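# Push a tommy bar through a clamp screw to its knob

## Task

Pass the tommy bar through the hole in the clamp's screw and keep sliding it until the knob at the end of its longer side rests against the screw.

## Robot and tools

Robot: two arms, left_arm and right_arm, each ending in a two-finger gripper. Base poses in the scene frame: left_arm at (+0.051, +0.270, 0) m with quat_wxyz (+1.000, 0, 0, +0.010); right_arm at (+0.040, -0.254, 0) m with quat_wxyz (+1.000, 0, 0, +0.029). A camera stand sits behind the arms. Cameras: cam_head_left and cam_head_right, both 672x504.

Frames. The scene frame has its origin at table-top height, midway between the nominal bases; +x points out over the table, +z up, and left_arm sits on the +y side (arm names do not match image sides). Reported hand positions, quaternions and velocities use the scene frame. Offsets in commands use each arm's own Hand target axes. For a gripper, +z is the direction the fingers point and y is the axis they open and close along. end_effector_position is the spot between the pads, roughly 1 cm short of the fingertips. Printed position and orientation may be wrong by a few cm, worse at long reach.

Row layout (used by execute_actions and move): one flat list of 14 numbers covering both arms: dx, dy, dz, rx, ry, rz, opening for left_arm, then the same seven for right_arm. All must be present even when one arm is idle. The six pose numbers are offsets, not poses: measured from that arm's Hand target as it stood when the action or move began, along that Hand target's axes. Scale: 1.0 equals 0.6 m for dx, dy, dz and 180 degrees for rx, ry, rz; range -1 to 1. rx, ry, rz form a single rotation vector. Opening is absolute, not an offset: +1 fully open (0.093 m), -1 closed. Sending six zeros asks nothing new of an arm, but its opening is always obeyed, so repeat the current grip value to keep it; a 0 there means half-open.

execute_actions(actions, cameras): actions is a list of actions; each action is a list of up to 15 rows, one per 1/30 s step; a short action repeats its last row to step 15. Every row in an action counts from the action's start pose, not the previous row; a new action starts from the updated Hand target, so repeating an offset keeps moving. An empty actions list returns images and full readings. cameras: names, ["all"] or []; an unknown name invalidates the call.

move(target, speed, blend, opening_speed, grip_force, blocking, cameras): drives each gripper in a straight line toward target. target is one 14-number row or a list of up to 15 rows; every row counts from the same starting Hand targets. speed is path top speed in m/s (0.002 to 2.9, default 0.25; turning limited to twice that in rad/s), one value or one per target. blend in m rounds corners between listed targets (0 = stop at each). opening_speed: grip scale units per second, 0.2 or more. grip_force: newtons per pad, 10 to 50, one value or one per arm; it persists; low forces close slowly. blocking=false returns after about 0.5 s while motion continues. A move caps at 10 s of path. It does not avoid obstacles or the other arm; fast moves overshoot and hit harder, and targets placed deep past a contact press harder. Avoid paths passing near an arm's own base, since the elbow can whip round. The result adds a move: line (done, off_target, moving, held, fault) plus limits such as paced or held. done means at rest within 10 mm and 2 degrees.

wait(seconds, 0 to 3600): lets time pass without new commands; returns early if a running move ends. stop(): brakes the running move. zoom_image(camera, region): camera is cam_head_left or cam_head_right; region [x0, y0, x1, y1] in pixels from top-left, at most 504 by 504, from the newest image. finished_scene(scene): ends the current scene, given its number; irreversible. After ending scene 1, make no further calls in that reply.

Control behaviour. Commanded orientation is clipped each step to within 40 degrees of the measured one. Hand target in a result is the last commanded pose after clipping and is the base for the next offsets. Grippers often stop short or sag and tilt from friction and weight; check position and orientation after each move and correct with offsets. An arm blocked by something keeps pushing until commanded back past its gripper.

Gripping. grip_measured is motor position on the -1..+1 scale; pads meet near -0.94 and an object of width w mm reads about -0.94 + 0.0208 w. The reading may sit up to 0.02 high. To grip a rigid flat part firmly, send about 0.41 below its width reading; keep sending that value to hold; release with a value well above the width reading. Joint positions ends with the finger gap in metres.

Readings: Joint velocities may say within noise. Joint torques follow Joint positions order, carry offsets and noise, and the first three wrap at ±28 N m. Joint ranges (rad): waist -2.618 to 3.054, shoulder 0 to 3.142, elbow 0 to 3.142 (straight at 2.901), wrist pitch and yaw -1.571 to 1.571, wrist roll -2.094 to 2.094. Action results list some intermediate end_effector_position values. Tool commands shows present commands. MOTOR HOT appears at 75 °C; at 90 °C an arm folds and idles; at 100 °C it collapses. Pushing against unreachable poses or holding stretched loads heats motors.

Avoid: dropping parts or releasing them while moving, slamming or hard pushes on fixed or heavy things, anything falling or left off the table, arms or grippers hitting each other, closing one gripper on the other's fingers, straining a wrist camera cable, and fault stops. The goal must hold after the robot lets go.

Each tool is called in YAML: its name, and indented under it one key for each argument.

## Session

execute_actions:
  actions: []

zoom_image:
  camera: "cam_head_left"
  region: [300, 170, 420, 290]

zoom_image:
  camera: "cam_head_right"
  region: [320, 170, 440, 290]

Scene clock: 0.00 s.
left_arm: end_effector_position=(+0.4370, +0.2728, +0.0970) grip_measured=+1.000 end_effector_quat_wxyz=(+0.589, -0.031, +0.807, +0.027) | right_arm: end_effector_position=(+0.4176, -0.2822, +0.0718) grip_measured=+1.000 end_effector_quat_wxyz=(+0.540, +0.079, +0.835, -0.077)
Joint positions: left_arm=[-0.067 1.533 0.337 0.882 -0.124 -0.032 0.093] | right_arm=[-0.026 1.555 0.356 0.767 0.243 0.063 0.093]
Joint velocities: within noise
Joint torques (N m): no reading
Heat: left arm: 35 °C; right arm: 33 °C.
Hand target: left_arm +0.4406, +0.2727, +0.1059; +0.600, -0.032, +0.799, +0.026 | right_arm +0.4217, -0.2821, +0.0797; +0.550, +0.080, +0.828, -0.075
Tool commands: left_gripper/opening=+1.0 right_gripper/opening=+1.0

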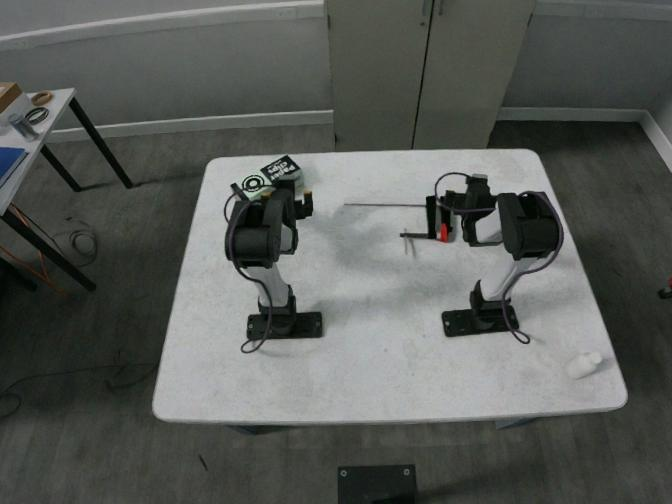

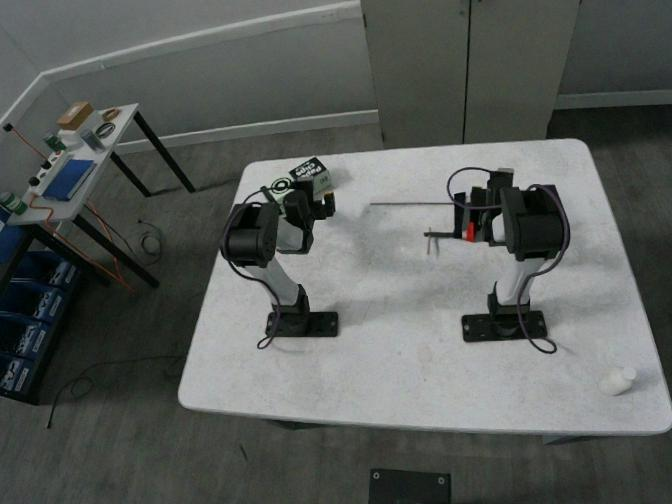

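Scaled by 4.200 from the camera's image (finer frame: 960x720).

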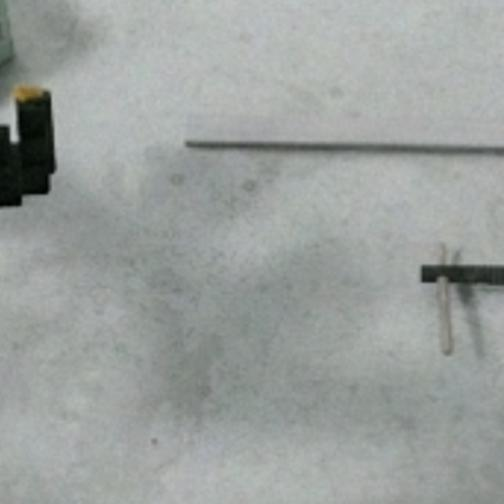

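Scaled by 4.200 from the camera's image (finer frame: 960x720).

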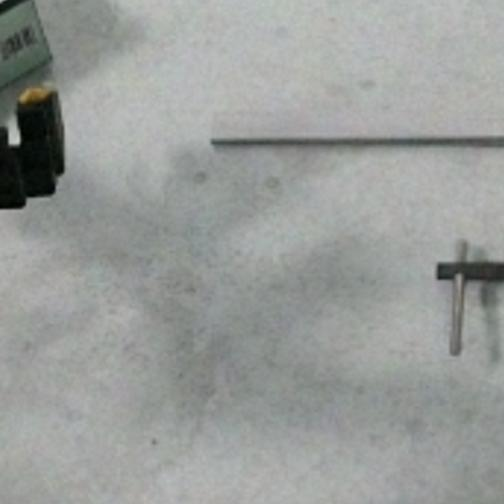

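zoom_image:
  camera: "cam_head_left"
  region: [390, 180, 460, 270]

zoom_image:
  camera: "cam_head_right"
  region: [415, 180, 495, 270]

Scaled by 5.600 from the camera's image (finer frame: 960x720).

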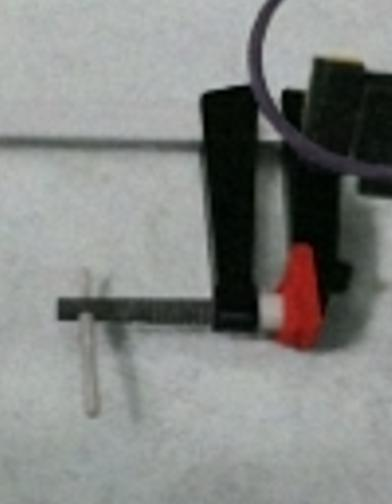

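Scaled by 5.600 from the camera's image (finer frame: 960x720).

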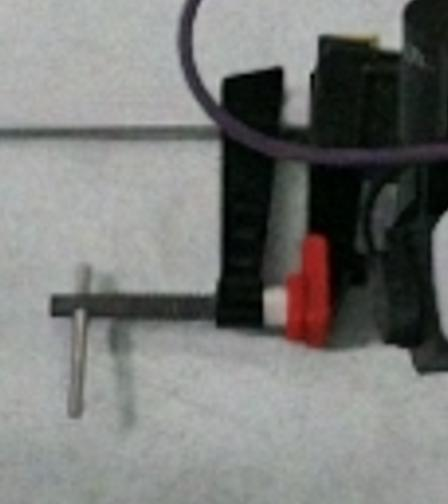

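move:
  target: [0.110,-0.542,-0.4685,0.038,0.2875,0.033,-1,0,0,0,0,0,0,1]
  cameras: ["all"]

zoom_image:
  camera: "cam_head_left"
  region: [370, 190, 450, 270]

zoom_image:
  camera: "cam_head_right"
  region: [395, 190, 475, 270]

Scene clock: 4.57 s.
left_arm: end_effector_position=(+0.1794, -0.0694, +0.1156) grip_measured=-0.976 end_effector_quat_wxyz=(+0.189, +0.040, +0.981, -0.002) | right_arm: end_effector_position=(+0.4176, -0.2822, +0.0718) grip_measured=+1.000 end_effector_quat_wxyz=(+0.540, +0.079, +0.835, -0.077)
Joint positions: left_arm=[-1.399 1.816 1.48 -1.138 -0.369 -1.279 0] | right_arm=[-0.026 1.555 0.356 0.767 0.243 0.063 0.093]
Joint torques (N m): left_arm=[-0.14 -6.2 8.23 0.45 -0.29 -0.1] | right_arm=[0.4 -5.98 5.76 1.9 0.2 -0.06]
Heat: left arm: 36 °C; right arm: 34 °C.
Hand target: left_arm +0.1800, -0.0751, +0.1196; +0.190, +0.035, +0.981, -0.006 | right_arm +0.4217, -0.2821, +0.0797; +0.550, +0.080, +0.828, -0.075
Off the commanded pose: left_arm 0.007 m, 1 deg | right_arm 0.009 m, 1 deg.
move: done

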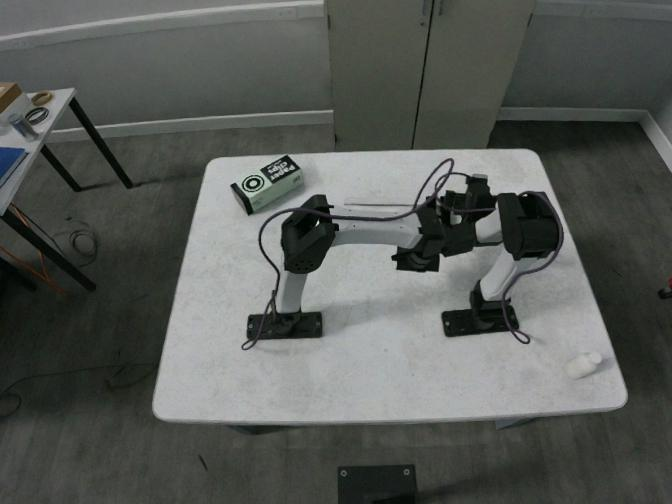

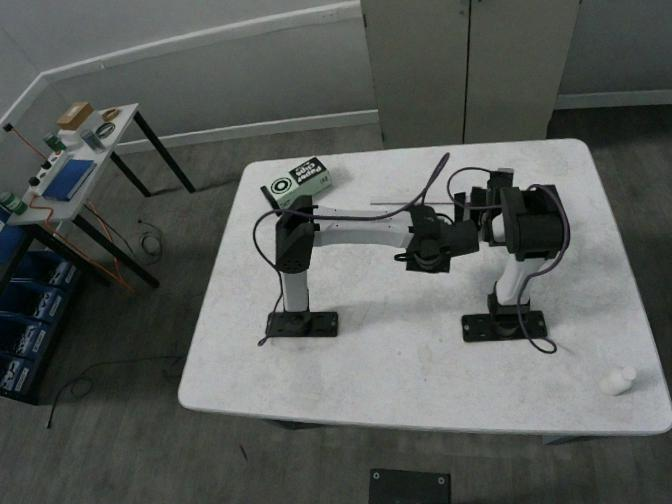

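Scaled by 6.300 from the camera's image (finer frame: 960x720).

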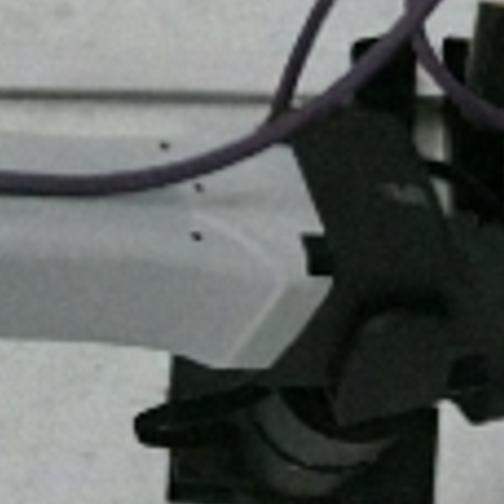

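Scaled by 6.300 from the camera's image (finer frame: 960x720).

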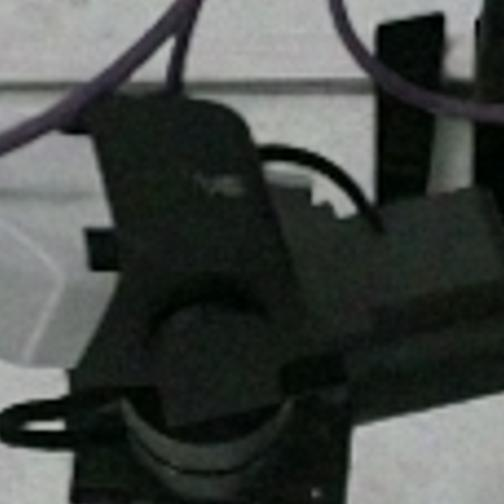

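zoom_image:
  camera: "cam_head_left"
  region: [380, 210, 480, 290]

zoom_image:
  camera: "cam_head_right"
  region: [390, 210, 490, 290]

Scaled by 5.040 from the camera's image (finer frame: 960x720).

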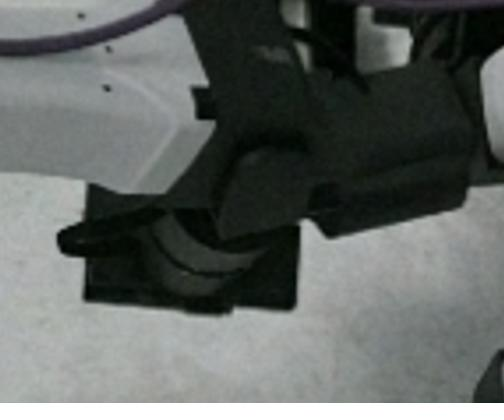

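Scaled by 5.040 from the camera's image (finer frame: 960x720).

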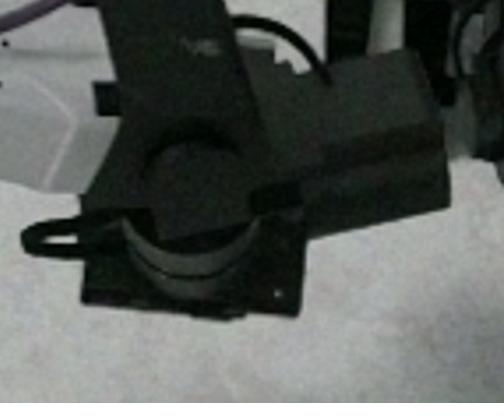

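move:
  target:
    - [0.041,0.0045,0.1445,0,0,0,-1,0,0,0,0,0,0,1]
    - [-0.073,0.0015,0.198,0,0,0,-1,0,0,0,0,0,0,1]
  cameras: ["all"]
  speed: [0.15,0.06]

zoom_image:
  camera: "cam_head_left"
  region: [380, 200, 470, 280]

zoom_image:
  camera: "cam_head_right"
  region: [400, 200, 490, 280]

Scene clock: 8.80 s.
left_arm: end_effector_position=(+0.2570, -0.0673, +0.0224) grip_measured=-0.976 end_effector_quat_wxyz=(+0.181, +0.037, +0.983, +0.011) | right_arm: end_effector_position=(+0.4176, -0.2822, +0.0718) grip_measured=+1.000 end_effector_quat_wxyz=(+0.540, +0.079, +0.835, -0.077)
Joint positions: left_arm=[-1.186 1.988 1.332 -0.772 -0.338 -1.065 0] | right_arm=[-0.026 1.555 0.356 0.767 0.243 0.063 0.093]
Joint torques (N m): left_arm=[0.43 -7.08 7.8 0.98 -0.29 0.1] | right_arm=[0.38 -6 5.75 1.91 0.19 -0.06]
Heat: left arm: 36 °C; right arm: 34 °C.
Hand target: left_arm +0.2648, -0.0801, +0.0258; +0.190, +0.035, +0.981, -0.006 | right_arm +0.4217, -0.2821, +0.0797; +0.550, +0.080, +0.828, -0.075
Off the commanded pose: left_arm 0.015 m, 2 deg | right_arm 0.009 m, 1 deg.
move: off_target (left_arm)

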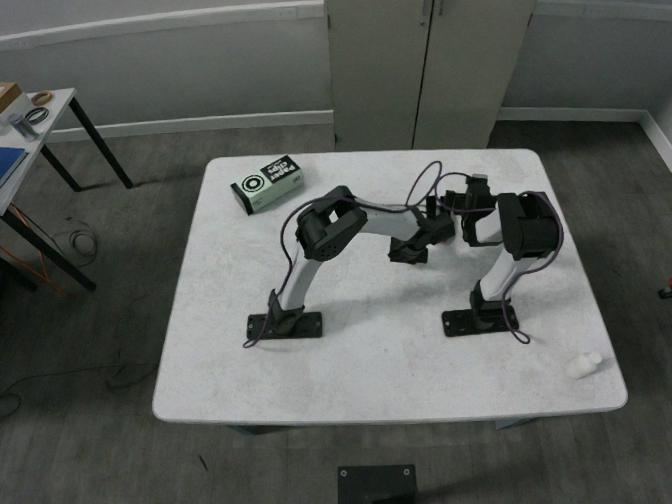

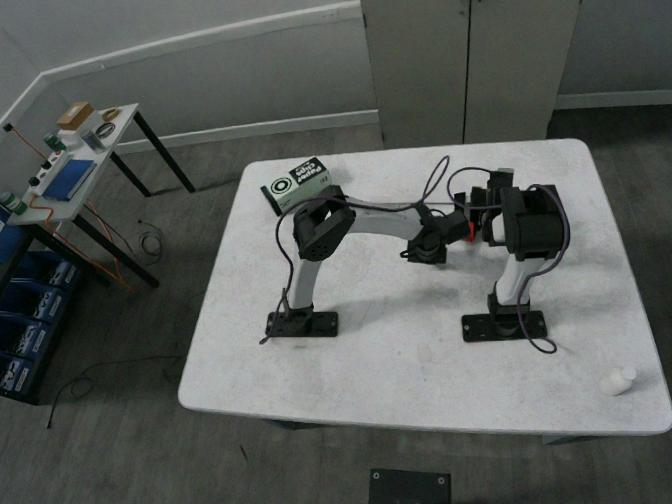

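Scaled by 5.600 from the camera's image (finer frame: 960x720).

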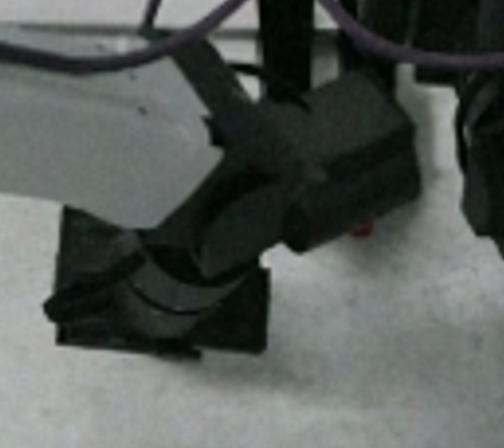

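Scaled by 5.600 from the camera's image (finer frame: 960x720).

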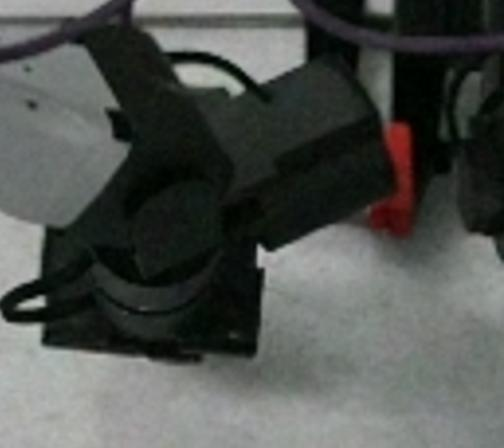

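move:
  target:
    - [0.046,-0.0035,-0.019,0,0,0,-1,0,0,0,0,0,0,1]
    - [0.043,0.193,-0.197,0,0,0,-1,0,0,0,0,0,0,1]
  cameras: ["all"]
  speed: [0.1,0.25]
  blend: [0.01,0]

zoom_image:
  camera: "cam_head_left"
  region: [380, 195, 460, 275]

zoom_image:
  camera: "cam_head_right"
  region: [400, 195, 480, 275]

Scene clock: 10.97 s.
left_arm: end_effector_position=(+0.2044, +0.0346, +0.1226) grip_measured=-0.976 end_effector_quat_wxyz=(+0.187, +0.036, +0.982, -0.007) | right_arm: end_effector_position=(+0.4176, -0.2822, +0.0718) grip_measured=+1.000 end_effector_quat_wxyz=(+0.540, +0.079, +0.835, -0.077)
Joint positions: left_arm=[-1.215 1.435 1.104 -1.069 -0.337 -1.093 0] | right_arm=[-0.026 1.555 0.356 0.767 0.243 0.063 0.093]
Joint torques (N m): left_arm=[0.58 -6.11 5.16 0.63 -0.34 0.08] | right_arm=[0.38 -6 5.76 1.9 0.19 -0.06]
Heat: left arm: 36 °C; right arm: 34 °C.
Hand target: left_arm +0.2050, +0.0400, +0.1259; +0.190, +0.035, +0.981, -0.006 | right_arm +0.4217, -0.2821, +0.0797; +0.550, +0.080, +0.828, -0.075
Off the commanded pose: left_arm 0.006 m, 0 deg | right_arm 0.009 m, 1 deg.
move: done

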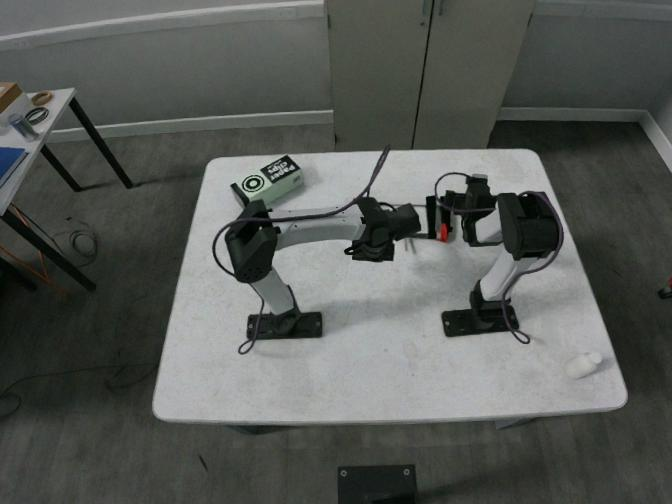

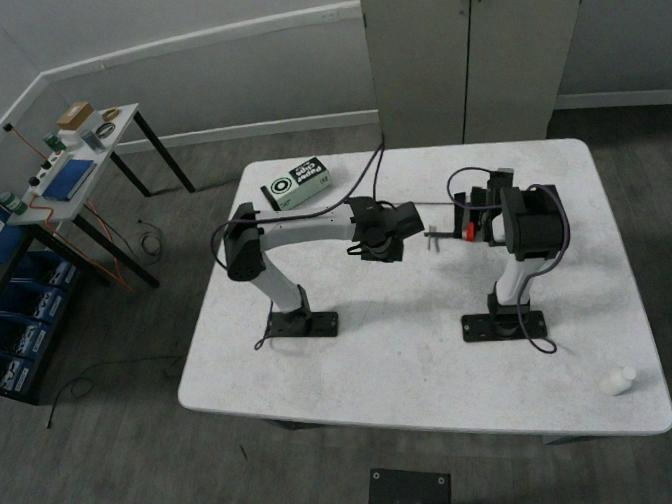

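Scaled by 6.300 from the camera's image (finer frame: 960x720).

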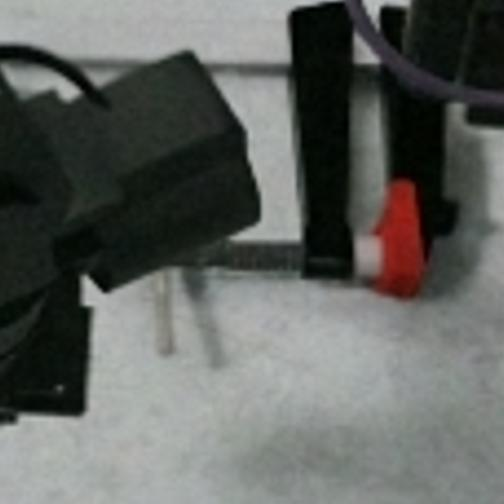

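Scaled by 6.300 from the camera's image (finer frame: 960x720).

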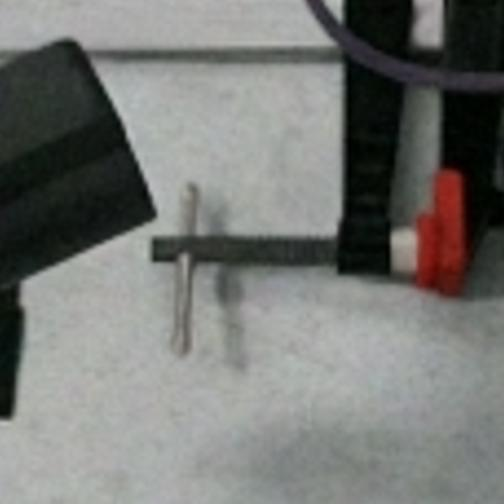

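move:
  target:
    - [0.028,-0.205,0.0175,0,0,0,-1,0,0,0,0,0,0,1]
    - [0.070,-0.208,0.144,0,0,0,-1,0,0,0,0,0,0,1]
  speed: [0.25,0.15]

Scene clock: 13.77 s.
left_arm: end_effector_position=(+0.1835, -0.0830, +0.0342) grip_measured=-0.976 end_effector_quat_wxyz=(+0.181, +0.039, +0.983, -0.006) | right_arm: end_effector_position=(+0.4176, -0.2822, +0.0718) grip_measured=+1.000 end_effector_quat_wxyz=(+0.540, +0.079, +0.835, -0.077)
Joint positions: left_arm=[-1.387 1.936 1.31 -0.841 -0.35 -1.268 0] | right_arm=[-0.026 1.555 0.356 0.767 0.243 0.063 0.093]
Joint torques (N m): left_arm=[0.72 -6.93 4.72 0.81 -0.47 0.04] | right_arm=[0.4 -6 5.75 1.9 0.2 -0.06]
Heat: left arm: 36 °C; right arm: 34 °C.
Hand target: left_arm +0.1895, -0.0839, +0.0299; +0.190, +0.035, +0.981, -0.006 | right_arm +0.4217, -0.2821, +0.0797; +0.550, +0.080, +0.828, -0.075
Off the commanded pose: left_arm 0.007 m, 1 deg | right_arm 0.009 m, 1 deg.
move: done

move:
  target: [-0.084,-0.0035,0.039,0,0,0,-1,0,0,0,0,0,0,1]
  speed: 0.06

Scene clock: 15.57 s.
left_arm: end_effector_position=(+0.2377, -0.0768, +0.0238) grip_measured=-0.976 end_effector_quat_wxyz=(+0.182, +0.037, +0.982, +0.011) | right_arm: end_effector_position=(+0.4176, -0.2822, +0.0718) grip_measured=+1.000 end_effector_quat_wxyz=(+0.540, +0.079, +0.835, -0.077)
Joint positions: left_arm=[-1.245 1.997 1.352 -0.803 -0.348 -1.127 0] | right_arm=[-0.026 1.555 0.356 0.767 0.243 0.063 0.093]
Joint torques (N m): left_arm=[0.49 -7.12 7.79 0.93 -0.32 0.06] | right_arm=[0.39 -6 5.76 1.91 0.2 -0.06]
Heat: left arm: 36 °C; right arm: 34 °C.
Hand target: left_arm +0.2448, -0.0898, +0.0270; +0.190, +0.035, +0.981, -0.006 | right_arm +0.4217, -0.2821, +0.0797; +0.550, +0.080, +0.828, -0.075
Off the commanded pose: left_arm 0.015 m, 2 deg | right_arm 0.009 m, 1 deg.
move: off_target (left_arm)

move:
  target: [-0.04,-0.007,0.0145,0,0,0,-1,0,0,0,0,0,0,1]
  speed: 0.05
  cameras: ["all"]

zoom_image:
  camera: "cam_head_left"
  region: [380, 195, 460, 275]

zoom_image:
  camera: "cam_head_right"
  region: [400, 195, 480, 275]

Scene clock: 16.53 s.
left_arm: end_effector_position=(+0.2607, -0.0834, +0.0250) grip_measured=-0.976 end_effector_quat_wxyz=(+0.184, +0.033, +0.982, +0.008) | right_arm: end_effector_position=(+0.4176, -0.2822, +0.0718) grip_measured=+1.000 end_effector_quat_wxyz=(+0.540, +0.079, +0.835, -0.077)
Joint positions: left_arm=[-1.194 2.037 1.415 -0.803 -0.341 -1.081 0] | right_arm=[-0.026 1.555 0.356 0.767 0.243 0.063 0.093]
Joint torques (N m): left_arm=[-0.42 -8.84 5.08 0.7 -0.28 0.01] | right_arm=[0.38 -5.98 5.76 1.9 0.2 -0.06]
Heat: left arm: 36 °C; right arm: 34 °C.
Hand target: left_arm +0.2590, -0.0836, +0.0250; +0.184, +0.034, +0.982, +0.008 (not the last commanded pose) | right_arm +0.4217, -0.2821, +0.0797; +0.550, +0.080, +0.828, -0.075
Off the commanded pose: left_arm 0.016 m, 2 deg | right_arm 0.009 m, 1 deg.
move: held (left_arm; a check stopped the path); limits=held
pose unreachable (left arm): on one or more control steps of this call, first in action 0 (counted from 0), this arm could not follow its commanded pose, so it was not sent that pose on those steps. It may still have moved: this result reports where it is.
cause: moving toward the commanded pose would bring a part of the arm too close to another arm (this arm's wrist (the part past joint 4) and the right arm's wrist (the part past joint 4), along the way the arms are being sent, or toward where that arm still pushes).

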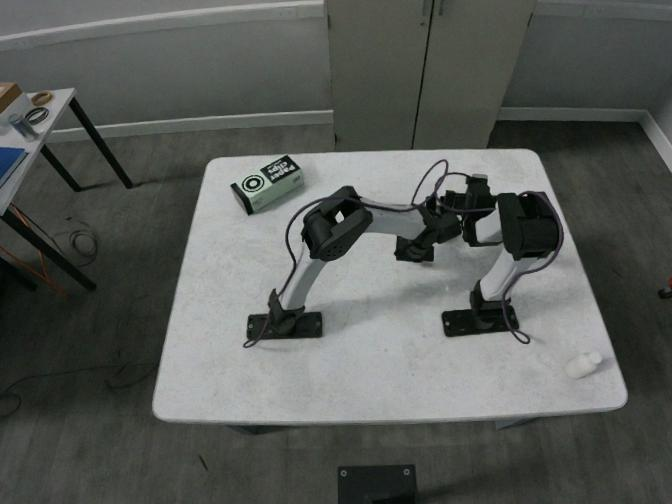

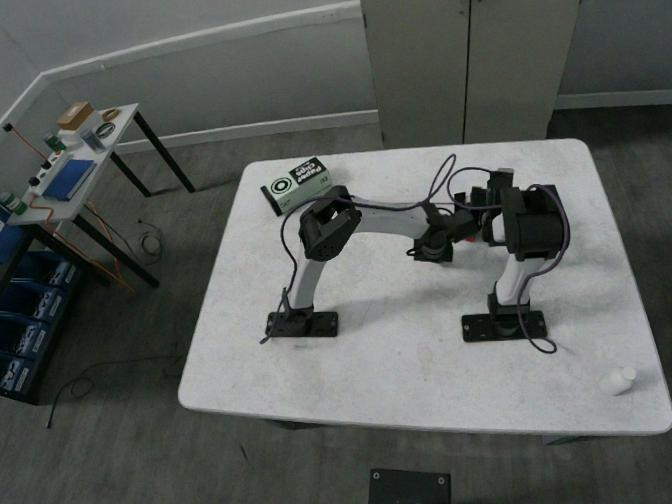

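Scaled by 6.300 from the camera's image (finer frame: 960x720).

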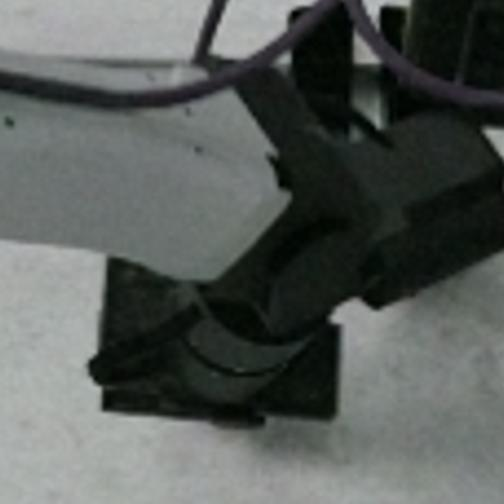

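Scaled by 6.300 from the camera's image (finer frame: 960x720).

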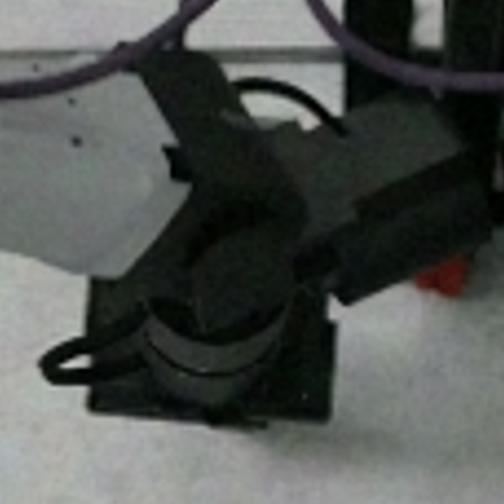

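move:
  target:
    - [0,0,0,0,0,0,-1,-0.077,-0.003,-0.032,0,0,0,1]
    - [0,0,0,0,0,0,-1,-0.096,-0.238,-0.095,0.10,0.004,0.042,1]
  blend: [0.02,0]

move:
  target: [-0.049,-0.010,0.018,0,0,0,-1,0,0,0,0,0,0,1]
  speed: 0.05

Scene clock: 18.50 s.
left_arm: end_effector_position=(+0.2607, -0.0834, +0.0250) grip_measured=-0.976 end_effector_quat_wxyz=(+0.183, +0.033, +0.982, +0.008) | right_arm: end_effector_position=(+0.3546, -0.4096, +0.1396) grip_measured=+1.000 end_effector_quat_wxyz=(+0.507, +0.225, +0.815, -0.168)
Joint positions: left_arm=[-1.194 2.037 1.415 -0.803 -0.34 -1.081 0] | right_arm=[-0.421 1.127 0.445 0.228 0.205 0.048 0.093]
Joint torques (N m): left_arm=[-0.43 -8.83 5.12 0.7 -0.28 0.01] | right_arm=[-0.38 -4.7 9.54 1.85 0.01 -0.14]
Heat: left arm: 35 °C; right arm: 34 °C.
Hand target: left_arm +0.2590, -0.0836, +0.0250; +0.184, +0.034, +0.982, +0.008 | right_arm +0.3616, -0.4123, +0.1598; +0.530, +0.220, +0.802, -0.167
Off the commanded pose: left_arm 0.002 m, 0 deg | right_arm 0.022 m, 3 deg.
move: off_target (right_arm)

Scene clock: 19.70 s.
left_arm: end_effector_position=(+0.2849, -0.0866, +0.0233) grip_measured=-0.976 end_effector_quat_wxyz=(+0.182, +0.034, +0.983, +0.010) | right_arm: end_effector_position=(+0.3546, -0.4095, +0.1394) grip_measured=+1.000 end_effector_quat_wxyz=(+0.507, +0.225, +0.815, -0.168)
Joint positions: left_arm=[-1.141 2.084 1.48 -0.806 -0.332 -1.024 0] | right_arm=[-0.421 1.127 0.445 0.228 0.205 0.048 0.093]
Joint torques (N m): left_arm=[0.49 -7.77 7.98 0.65 -0.27 0.09] | right_arm=[-0.39 -4.71 9.54 1.87 -0.02 -0.14]
Heat: left arm: 35 °C; right arm: 34 °C.
Hand target: left_arm +0.2899, -0.0915, +0.0254; +0.183, +0.034, +0.982, +0.008 | right_arm +0.3616, -0.4123, +0.1598; +0.530, +0.220, +0.802, -0.167
Off the commanded pose: left_arm 0.007 m, 0 deg | right_arm 0.022 m, 3 deg.
move: done

move:
  target: [-0.010,0,0.004,0,0,0,-1,0,0,0,0,0,0,1]
  speed: 0.04
  cameras: ["all"]

zoom_image:
  camera: "cam_head_left"
  region: [380, 195, 460, 275]

zoom_image:
  camera: "cam_head_right"
  region: [400, 195, 480, 275]

Scene clock: 20.47 s.
left_arm: end_effector_position=(+0.2908, -0.0873, +0.0233) grip_measured=-0.976 end_effector_quat_wxyz=(+0.182, +0.035, +0.983, +0.010) | right_arm: end_effector_position=(+0.3546, -0.4095, +0.1394) grip_measured=+1.000 end_effector_quat_wxyz=(+0.507, +0.225, +0.815, -0.168)
Joint positions: left_arm=[-1.128 2.095 1.496 -0.808 -0.329 -1.009 0] | right_arm=[-0.421 1.127 0.445 0.228 0.205 0.048 0.093]
Joint torques (N m): left_arm=[0.51 -7.83 8.01 0.65 -0.26 0.09] | right_arm=[-0.36 -4.71 9.52 1.86 -0.02 -0.13]
Heat: left arm: 35 °C; right arm: 34 °C.
Hand target: left_arm +0.2964, -0.0920, +0.0253; +0.184, +0.034, +0.982, +0.008 | right_arm +0.3616, -0.4123, +0.1598; +0.530, +0.220, +0.802, -0.167
Off the commanded pose: left_arm 0.007 m, 0 deg | right_arm 0.022 m, 3 deg.
move: done

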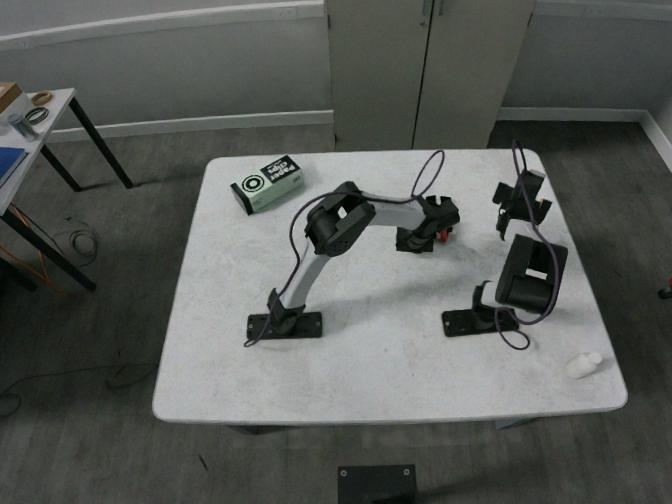

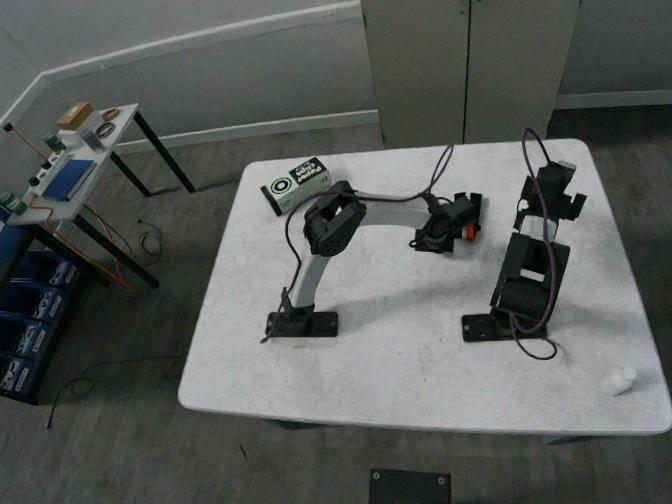

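Scaled by 6.300 from the camera's image (finer frame: 960x720).

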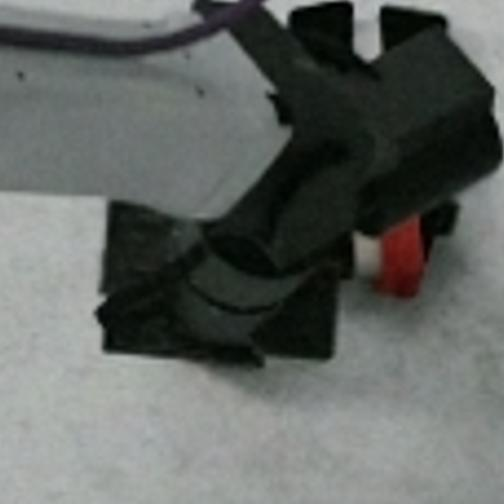

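Scaled by 6.300 from the camera's image (finer frame: 960x720).

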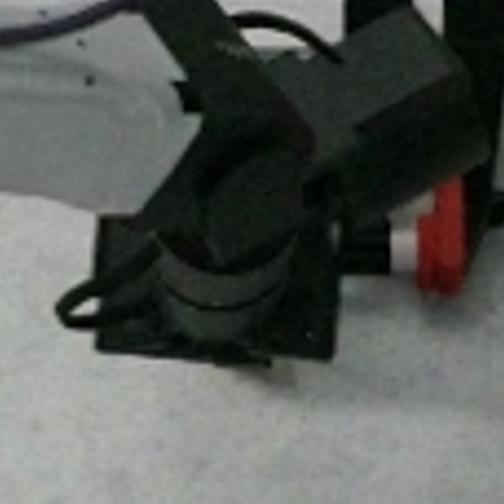

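move:
  target:
    - [0.046,-0.0035,-0.019,0,0,0,-1,0,0,0,0,0,0,1]
    - [0.03,0.215,-0.197,0,0,0,-1,0,0,0,0,0,0,1]
  cameras: ["all"]
  speed: [0.12,0.25]
  blend: [0.01,0]

zoom_image:
  camera: "cam_head_left"
  region: [380, 195, 460, 275]

zoom_image:
  camera: "cam_head_right"
  region: [400, 195, 480, 275]

Scene clock: 22.77 s.
left_arm: end_effector_position=(+0.2460, +0.0322, +0.1295) grip_measured=-0.976 end_effector_quat_wxyz=(+0.184, +0.035, +0.982, +0.008) | right_arm: end_effector_position=(+0.3546, -0.4095, +0.1394) grip_measured=+1.000 end_effector_quat_wxyz=(+0.507, +0.225, +0.815, -0.168)
Joint positions: left_arm=[-1.08 1.525 1.214 -1.075 -0.322 -0.958 0] | right_arm=[-0.421 1.127 0.445 0.228 0.205 0.048 0.093]
Joint torques (N m): left_arm=[0.66 -7.02 4.96 0.71 -0.24 0.09] | right_arm=[-0.38 -4.7 9.52 1.87 -0.02 -0.14]
Heat: left arm: 35 °C; right arm: 34 °C.
Hand target: left_arm +0.2452, +0.0377, +0.1326; +0.184, +0.034, +0.982, +0.008 | right_arm +0.3616, -0.4123, +0.1598; +0.530, +0.220, +0.802, -0.167
Off the commanded pose: left_arm 0.006 m, 0 deg | right_arm 0.022 m, 3 deg.
move: done

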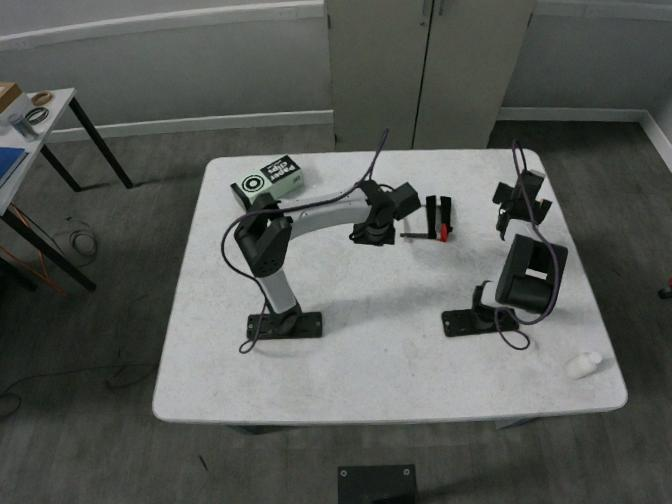

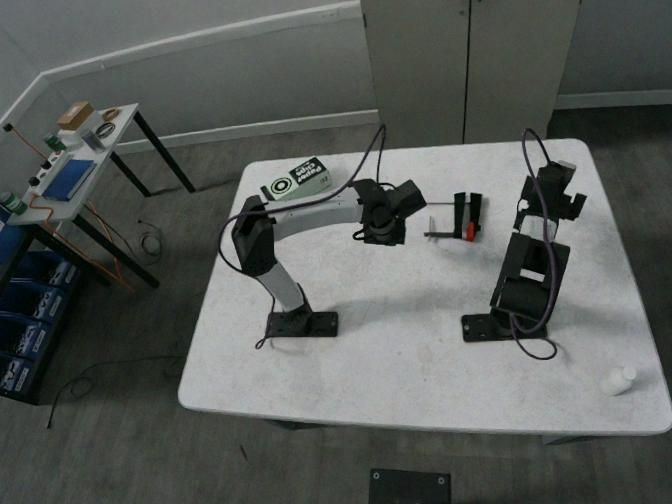

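Scaled by 6.300 from the camera's image (finer frame: 960x720).

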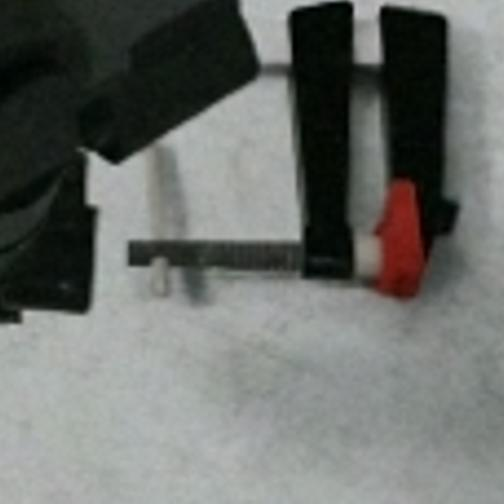

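Scaled by 6.300 from the camera's image (finer frame: 960x720).

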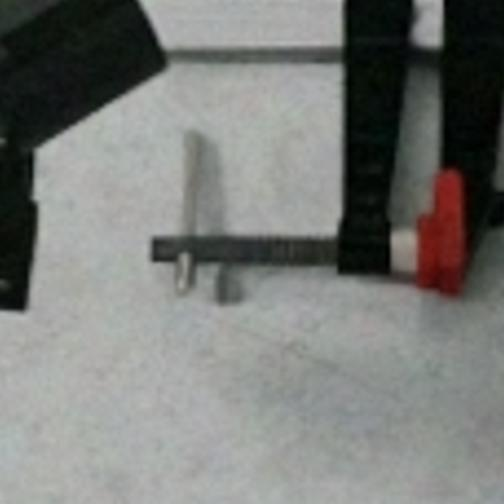

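zoom_image:
  camera: "cam_head_left"
  region: [396, 228, 416, 248]

zoom_image:
  camera: "cam_head_right"
  region: [419, 228, 439, 248]

zoom_image:
  camera: "cam_head_right"
  region: [419, 208, 439, 228]

Scaled by 25.200 from the camera's image (finer frame: 960x720).

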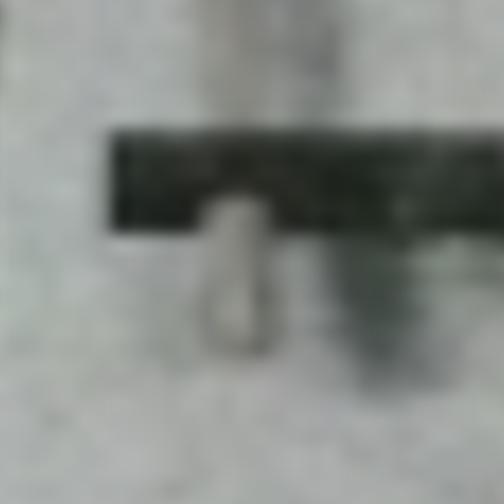

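Scaled by 25.200 from the camera's image (finer frame: 960x720).

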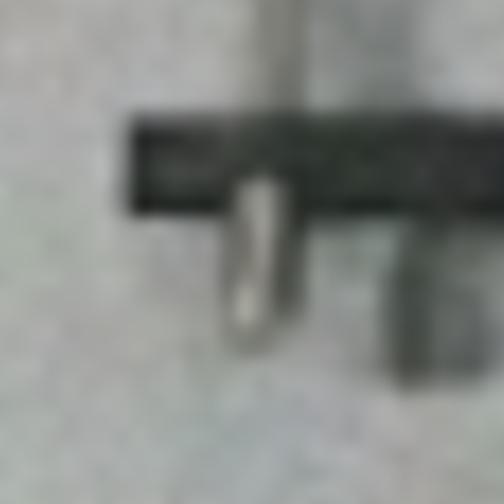

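Scaled by 25.200 from the camera's image (finer frame: 960x720).

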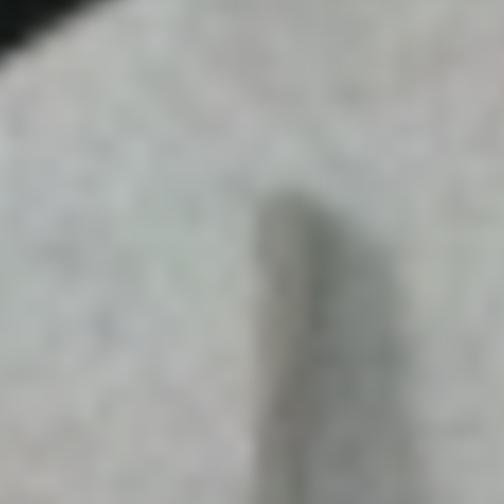

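move:
  target:
    - [-0.023,-0.216,0.025,0,0,0,-1,0,0,0,0,0,0,1]
    - [0.0135,-0.223,0.175,0,0,0,-1,0,0,0,0,0,0,1]
    - [-0.0365,-0.220,0.198,0,0,0,-1,0,0,0,0,0,0,1]
  speed: [0.25,0.15,0.06]

move:
  target: [-0.0125,0,0.005,0,0,0,-1,0,0,0,0,0,0,1]
  speed: 0.04

Scene clock: 27.07 s.
left_arm: end_effector_position=(+0.2911, -0.0839, +0.0232) grip_measured=-0.976 end_effector_quat_wxyz=(+0.174, +0.037, +0.984, +0.023) | right_arm: end_effector_position=(+0.3546, -0.4095, +0.1394) grip_measured=+1.000 end_effector_quat_wxyz=(+0.507, +0.225, +0.815, -0.168)
Joint positions: left_arm=[-1.123 2.109 1.524 -0.852 -0.327 -1.005 0] | right_arm=[-0.421 1.127 0.445 0.228 0.205 0.048 0.093]
Joint torques (N m): left_arm=[0.49 -7.92 7.95 0.97 -0.29 0.11] | right_arm=[-0.39 -4.7 9.51 1.87 -0.02 -0.14]
Heat: left arm: 35 °C; right arm: 34 °C.
Hand target: left_arm +0.3001, -0.0952, +0.0260; +0.184, +0.034, +0.982, +0.008 | right_arm +0.3616, -0.4123, +0.1598; +0.530, +0.220, +0.802, -0.167
Off the commanded pose: left_arm 0.015 m, 2 deg | right_arm 0.022 m, 3 deg.
move: off_target (left_arm)

Scene clock: 27.77 s.
left_arm: end_effector_position=(+0.2994, -0.0848, +0.0233) grip_measured=-0.976 end_effector_quat_wxyz=(+0.175, +0.037, +0.984, +0.023) | right_arm: end_effector_position=(+0.3546, -0.4095, +0.1394) grip_measured=+1.000 end_effector_quat_wxyz=(+0.507, +0.225, +0.815, -0.168)
Joint positions: left_arm=[-1.106 2.123 1.545 -0.852 -0.326 -0.988 0] | right_arm=[-0.421 1.127 0.445 0.228 0.205 0.048 0.093]
Joint torques (N m): left_arm=[0.53 -8.02 8.02 0.95 -0.26 0.06] | right_arm=[-0.39 -4.71 9.52 1.86 -0.03 -0.14]
Heat: left arm: 35 °C; right arm: 34 °C.
Hand target: left_arm +0.3081, -0.0957, +0.0260; +0.184, +0.034, +0.982, +0.008 | right_arm +0.3616, -0.4123, +0.1598; +0.530, +0.220, +0.802, -0.167
Off the commanded pose: left_arm 0.014 m, 2 deg | right_arm 0.022 m, 3 deg.
move: off_target (left_arm)

Not stalled yet; step 4 mm increments.

move:
  target: [-0.007,0,0.0025,0,0,0,-1,0,0,0,0,0,0,1]
  speed: 0.04

move:
  target: [-0.007,0,0.0025,0,0,0,-1,0,0,0,0,0,0,1]
  speed: 0.04

Scene clock: 28.37 s.
left_arm: end_effector_position=(+0.3018, -0.0867, +0.0230) grip_measured=-0.976 end_effector_quat_wxyz=(+0.174, +0.039, +0.984, +0.021) | right_arm: end_effector_position=(+0.3546, -0.4095, +0.1394) grip_measured=+1.000 end_effector_quat_wxyz=(+0.507, +0.225, +0.815, -0.168)
Joint positions: left_arm=[-1.102 2.131 1.557 -0.852 -0.322 -0.979 0] | right_arm=[-0.421 1.127 0.445 0.228 0.205 0.048 0.093]
Joint torques (N m): left_arm=[0.95 -8.08 8.08 0.93 -0.28 0.08] | right_arm=[-0.39 -4.7 9.52 1.87 -0.02 -0.14]
Heat: left arm: 35 °C; right arm: 34 °C.
Hand target: left_arm +0.3125, -0.0960, +0.0260; +0.184, +0.034, +0.982, +0.008 | right_arm +0.3616, -0.4123, +0.1598; +0.530, +0.220, +0.802, -0.167
Off the commanded pose: left_arm 0.015 m, 2 deg | right_arm 0.022 m, 3 deg.
move: off_target (left_arm)

Scene clock: 28.97 s.
left_arm: end_effector_position=(+0.3020, -0.0887, +0.0218) grip_measured=-0.976 end_effector_quat_wxyz=(+0.167, +0.041, +0.985, +0.017) | right_arm: end_effector_position=(+0.3546, -0.4095, +0.1394) grip_measured=+1.000 end_effector_quat_wxyz=(+0.507, +0.225, +0.815, -0.168)
Joint positions: left_arm=[-1.097 2.138 1.566 -0.853 -0.306 -0.971 0] | right_arm=[-0.421 1.127 0.445 0.228 0.205 0.048 0.093]
Joint torques (N m): left_arm=[1.35 -8.08 8.31 0.93 -0.39 0.14] | right_arm=[-0.39 -4.7 9.52 1.86 -0.02 -0.14]
Heat: left arm: 35 °C; right arm: 34 °C.
Hand target: left_arm +0.3169, -0.0963, +0.0261; +0.183, +0.034, +0.982, +0.008 | right_arm +0.3616, -0.4123, +0.1598; +0.530, +0.220, +0.802, -0.167
Off the commanded pose: left_arm 0.017 m, 2 deg | right_arm 0.022 m, 3 deg.
move: off_target (left_arm)

Stalled, as predicted at x≈0.302. Retreat and look.

move:
  target:
    - [0.06,-0.0035,-0.019,0,0,0,-1,0,0,0,0,0,0,1]
    - [0.045,0.215,-0.197,0,0,0,-1,0,0,0,0,0,0,1]
  cameras: ["all"]
  speed: [0.12,0.25]
  blend: [0.01,0]

zoom_image:
  camera: "cam_head_left"
  region: [396, 228, 416, 248]

zoom_image:
  camera: "cam_head_right"
  region: [419, 228, 439, 248]

zoom_image:
  camera: "cam_head_right"
  region: [400, 195, 480, 275]

Scene clock: 31.00 s.
left_arm: end_effector_position=(+0.2585, +0.0284, +0.1273) grip_measured=-0.976 end_effector_quat_wxyz=(+0.184, +0.035, +0.982, +0.008) | right_arm: end_effector_position=(+0.3546, -0.4095, +0.1394) grip_measured=+1.000 end_effector_quat_wxyz=(+0.507, +0.225, +0.815, -0.168)
Joint positions: left_arm=[-1.048 1.559 1.237 -1.054 -0.316 -0.925 0] | right_arm=[-0.421 1.127 0.445 0.228 0.205 0.048 0.093]
Joint torques (N m): left_arm=[0.62 -7.24 4.88 0.69 -0.23 0.08] | right_arm=[-0.39 -4.71 9.51 1.87 -0.03 -0.14]
Heat: left arm: 35 °C; right arm: 34 °C.
Hand target: left_arm +0.2574, +0.0339, +0.1303; +0.183, +0.034, +0.982, +0.008 | right_arm +0.3616, -0.4123, +0.1598; +0.530, +0.220, +0.802, -0.167
Off the commanded pose: left_arm 0.006 m, 0 deg | right_arm 0.022 m, 3 deg.
move: done

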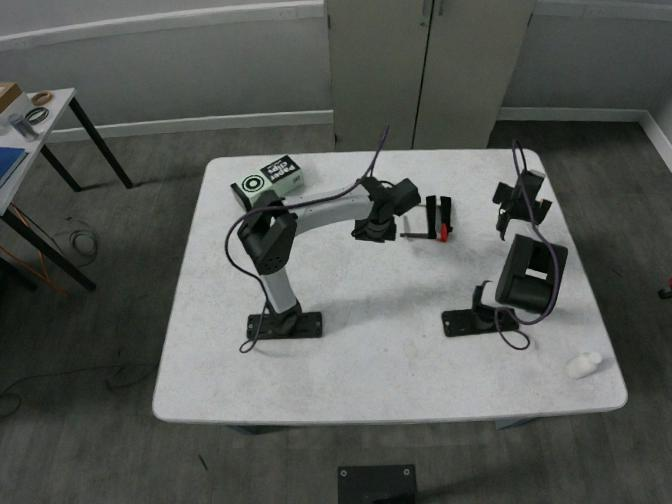

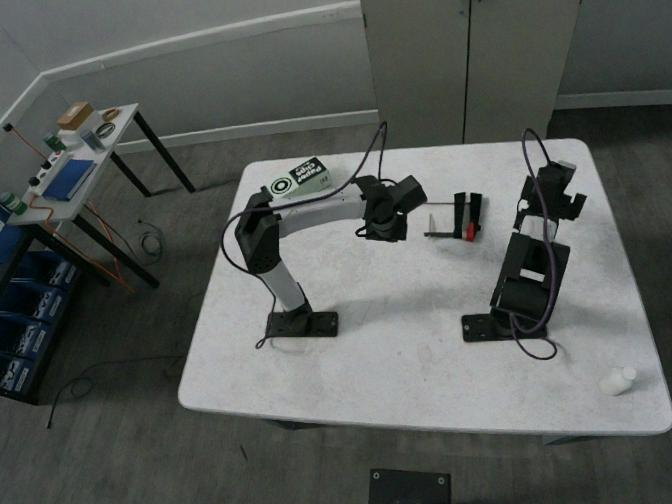

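Scaled by 25.200 from the camera's image (finer frame: 960x720).

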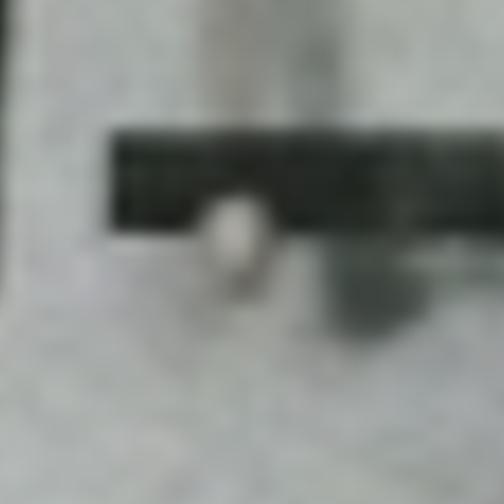

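Scaled by 25.200 from the camera's image (finer frame: 960x720).

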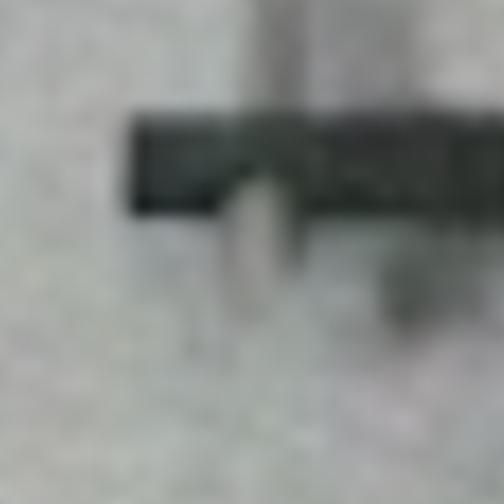

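Scaled by 6.300 from the camera's image (finer frame: 960x720).

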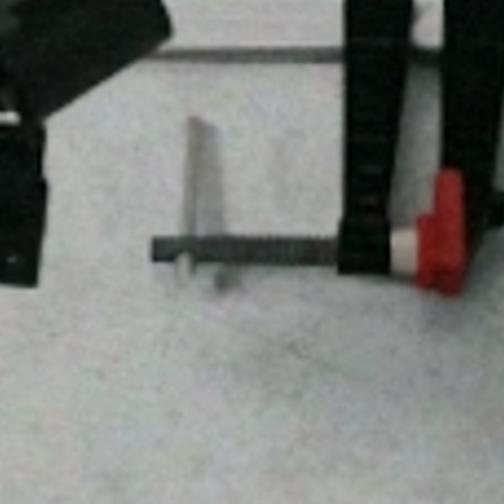

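finished_scene:
  scene: 3

The scene is finished: the task was done.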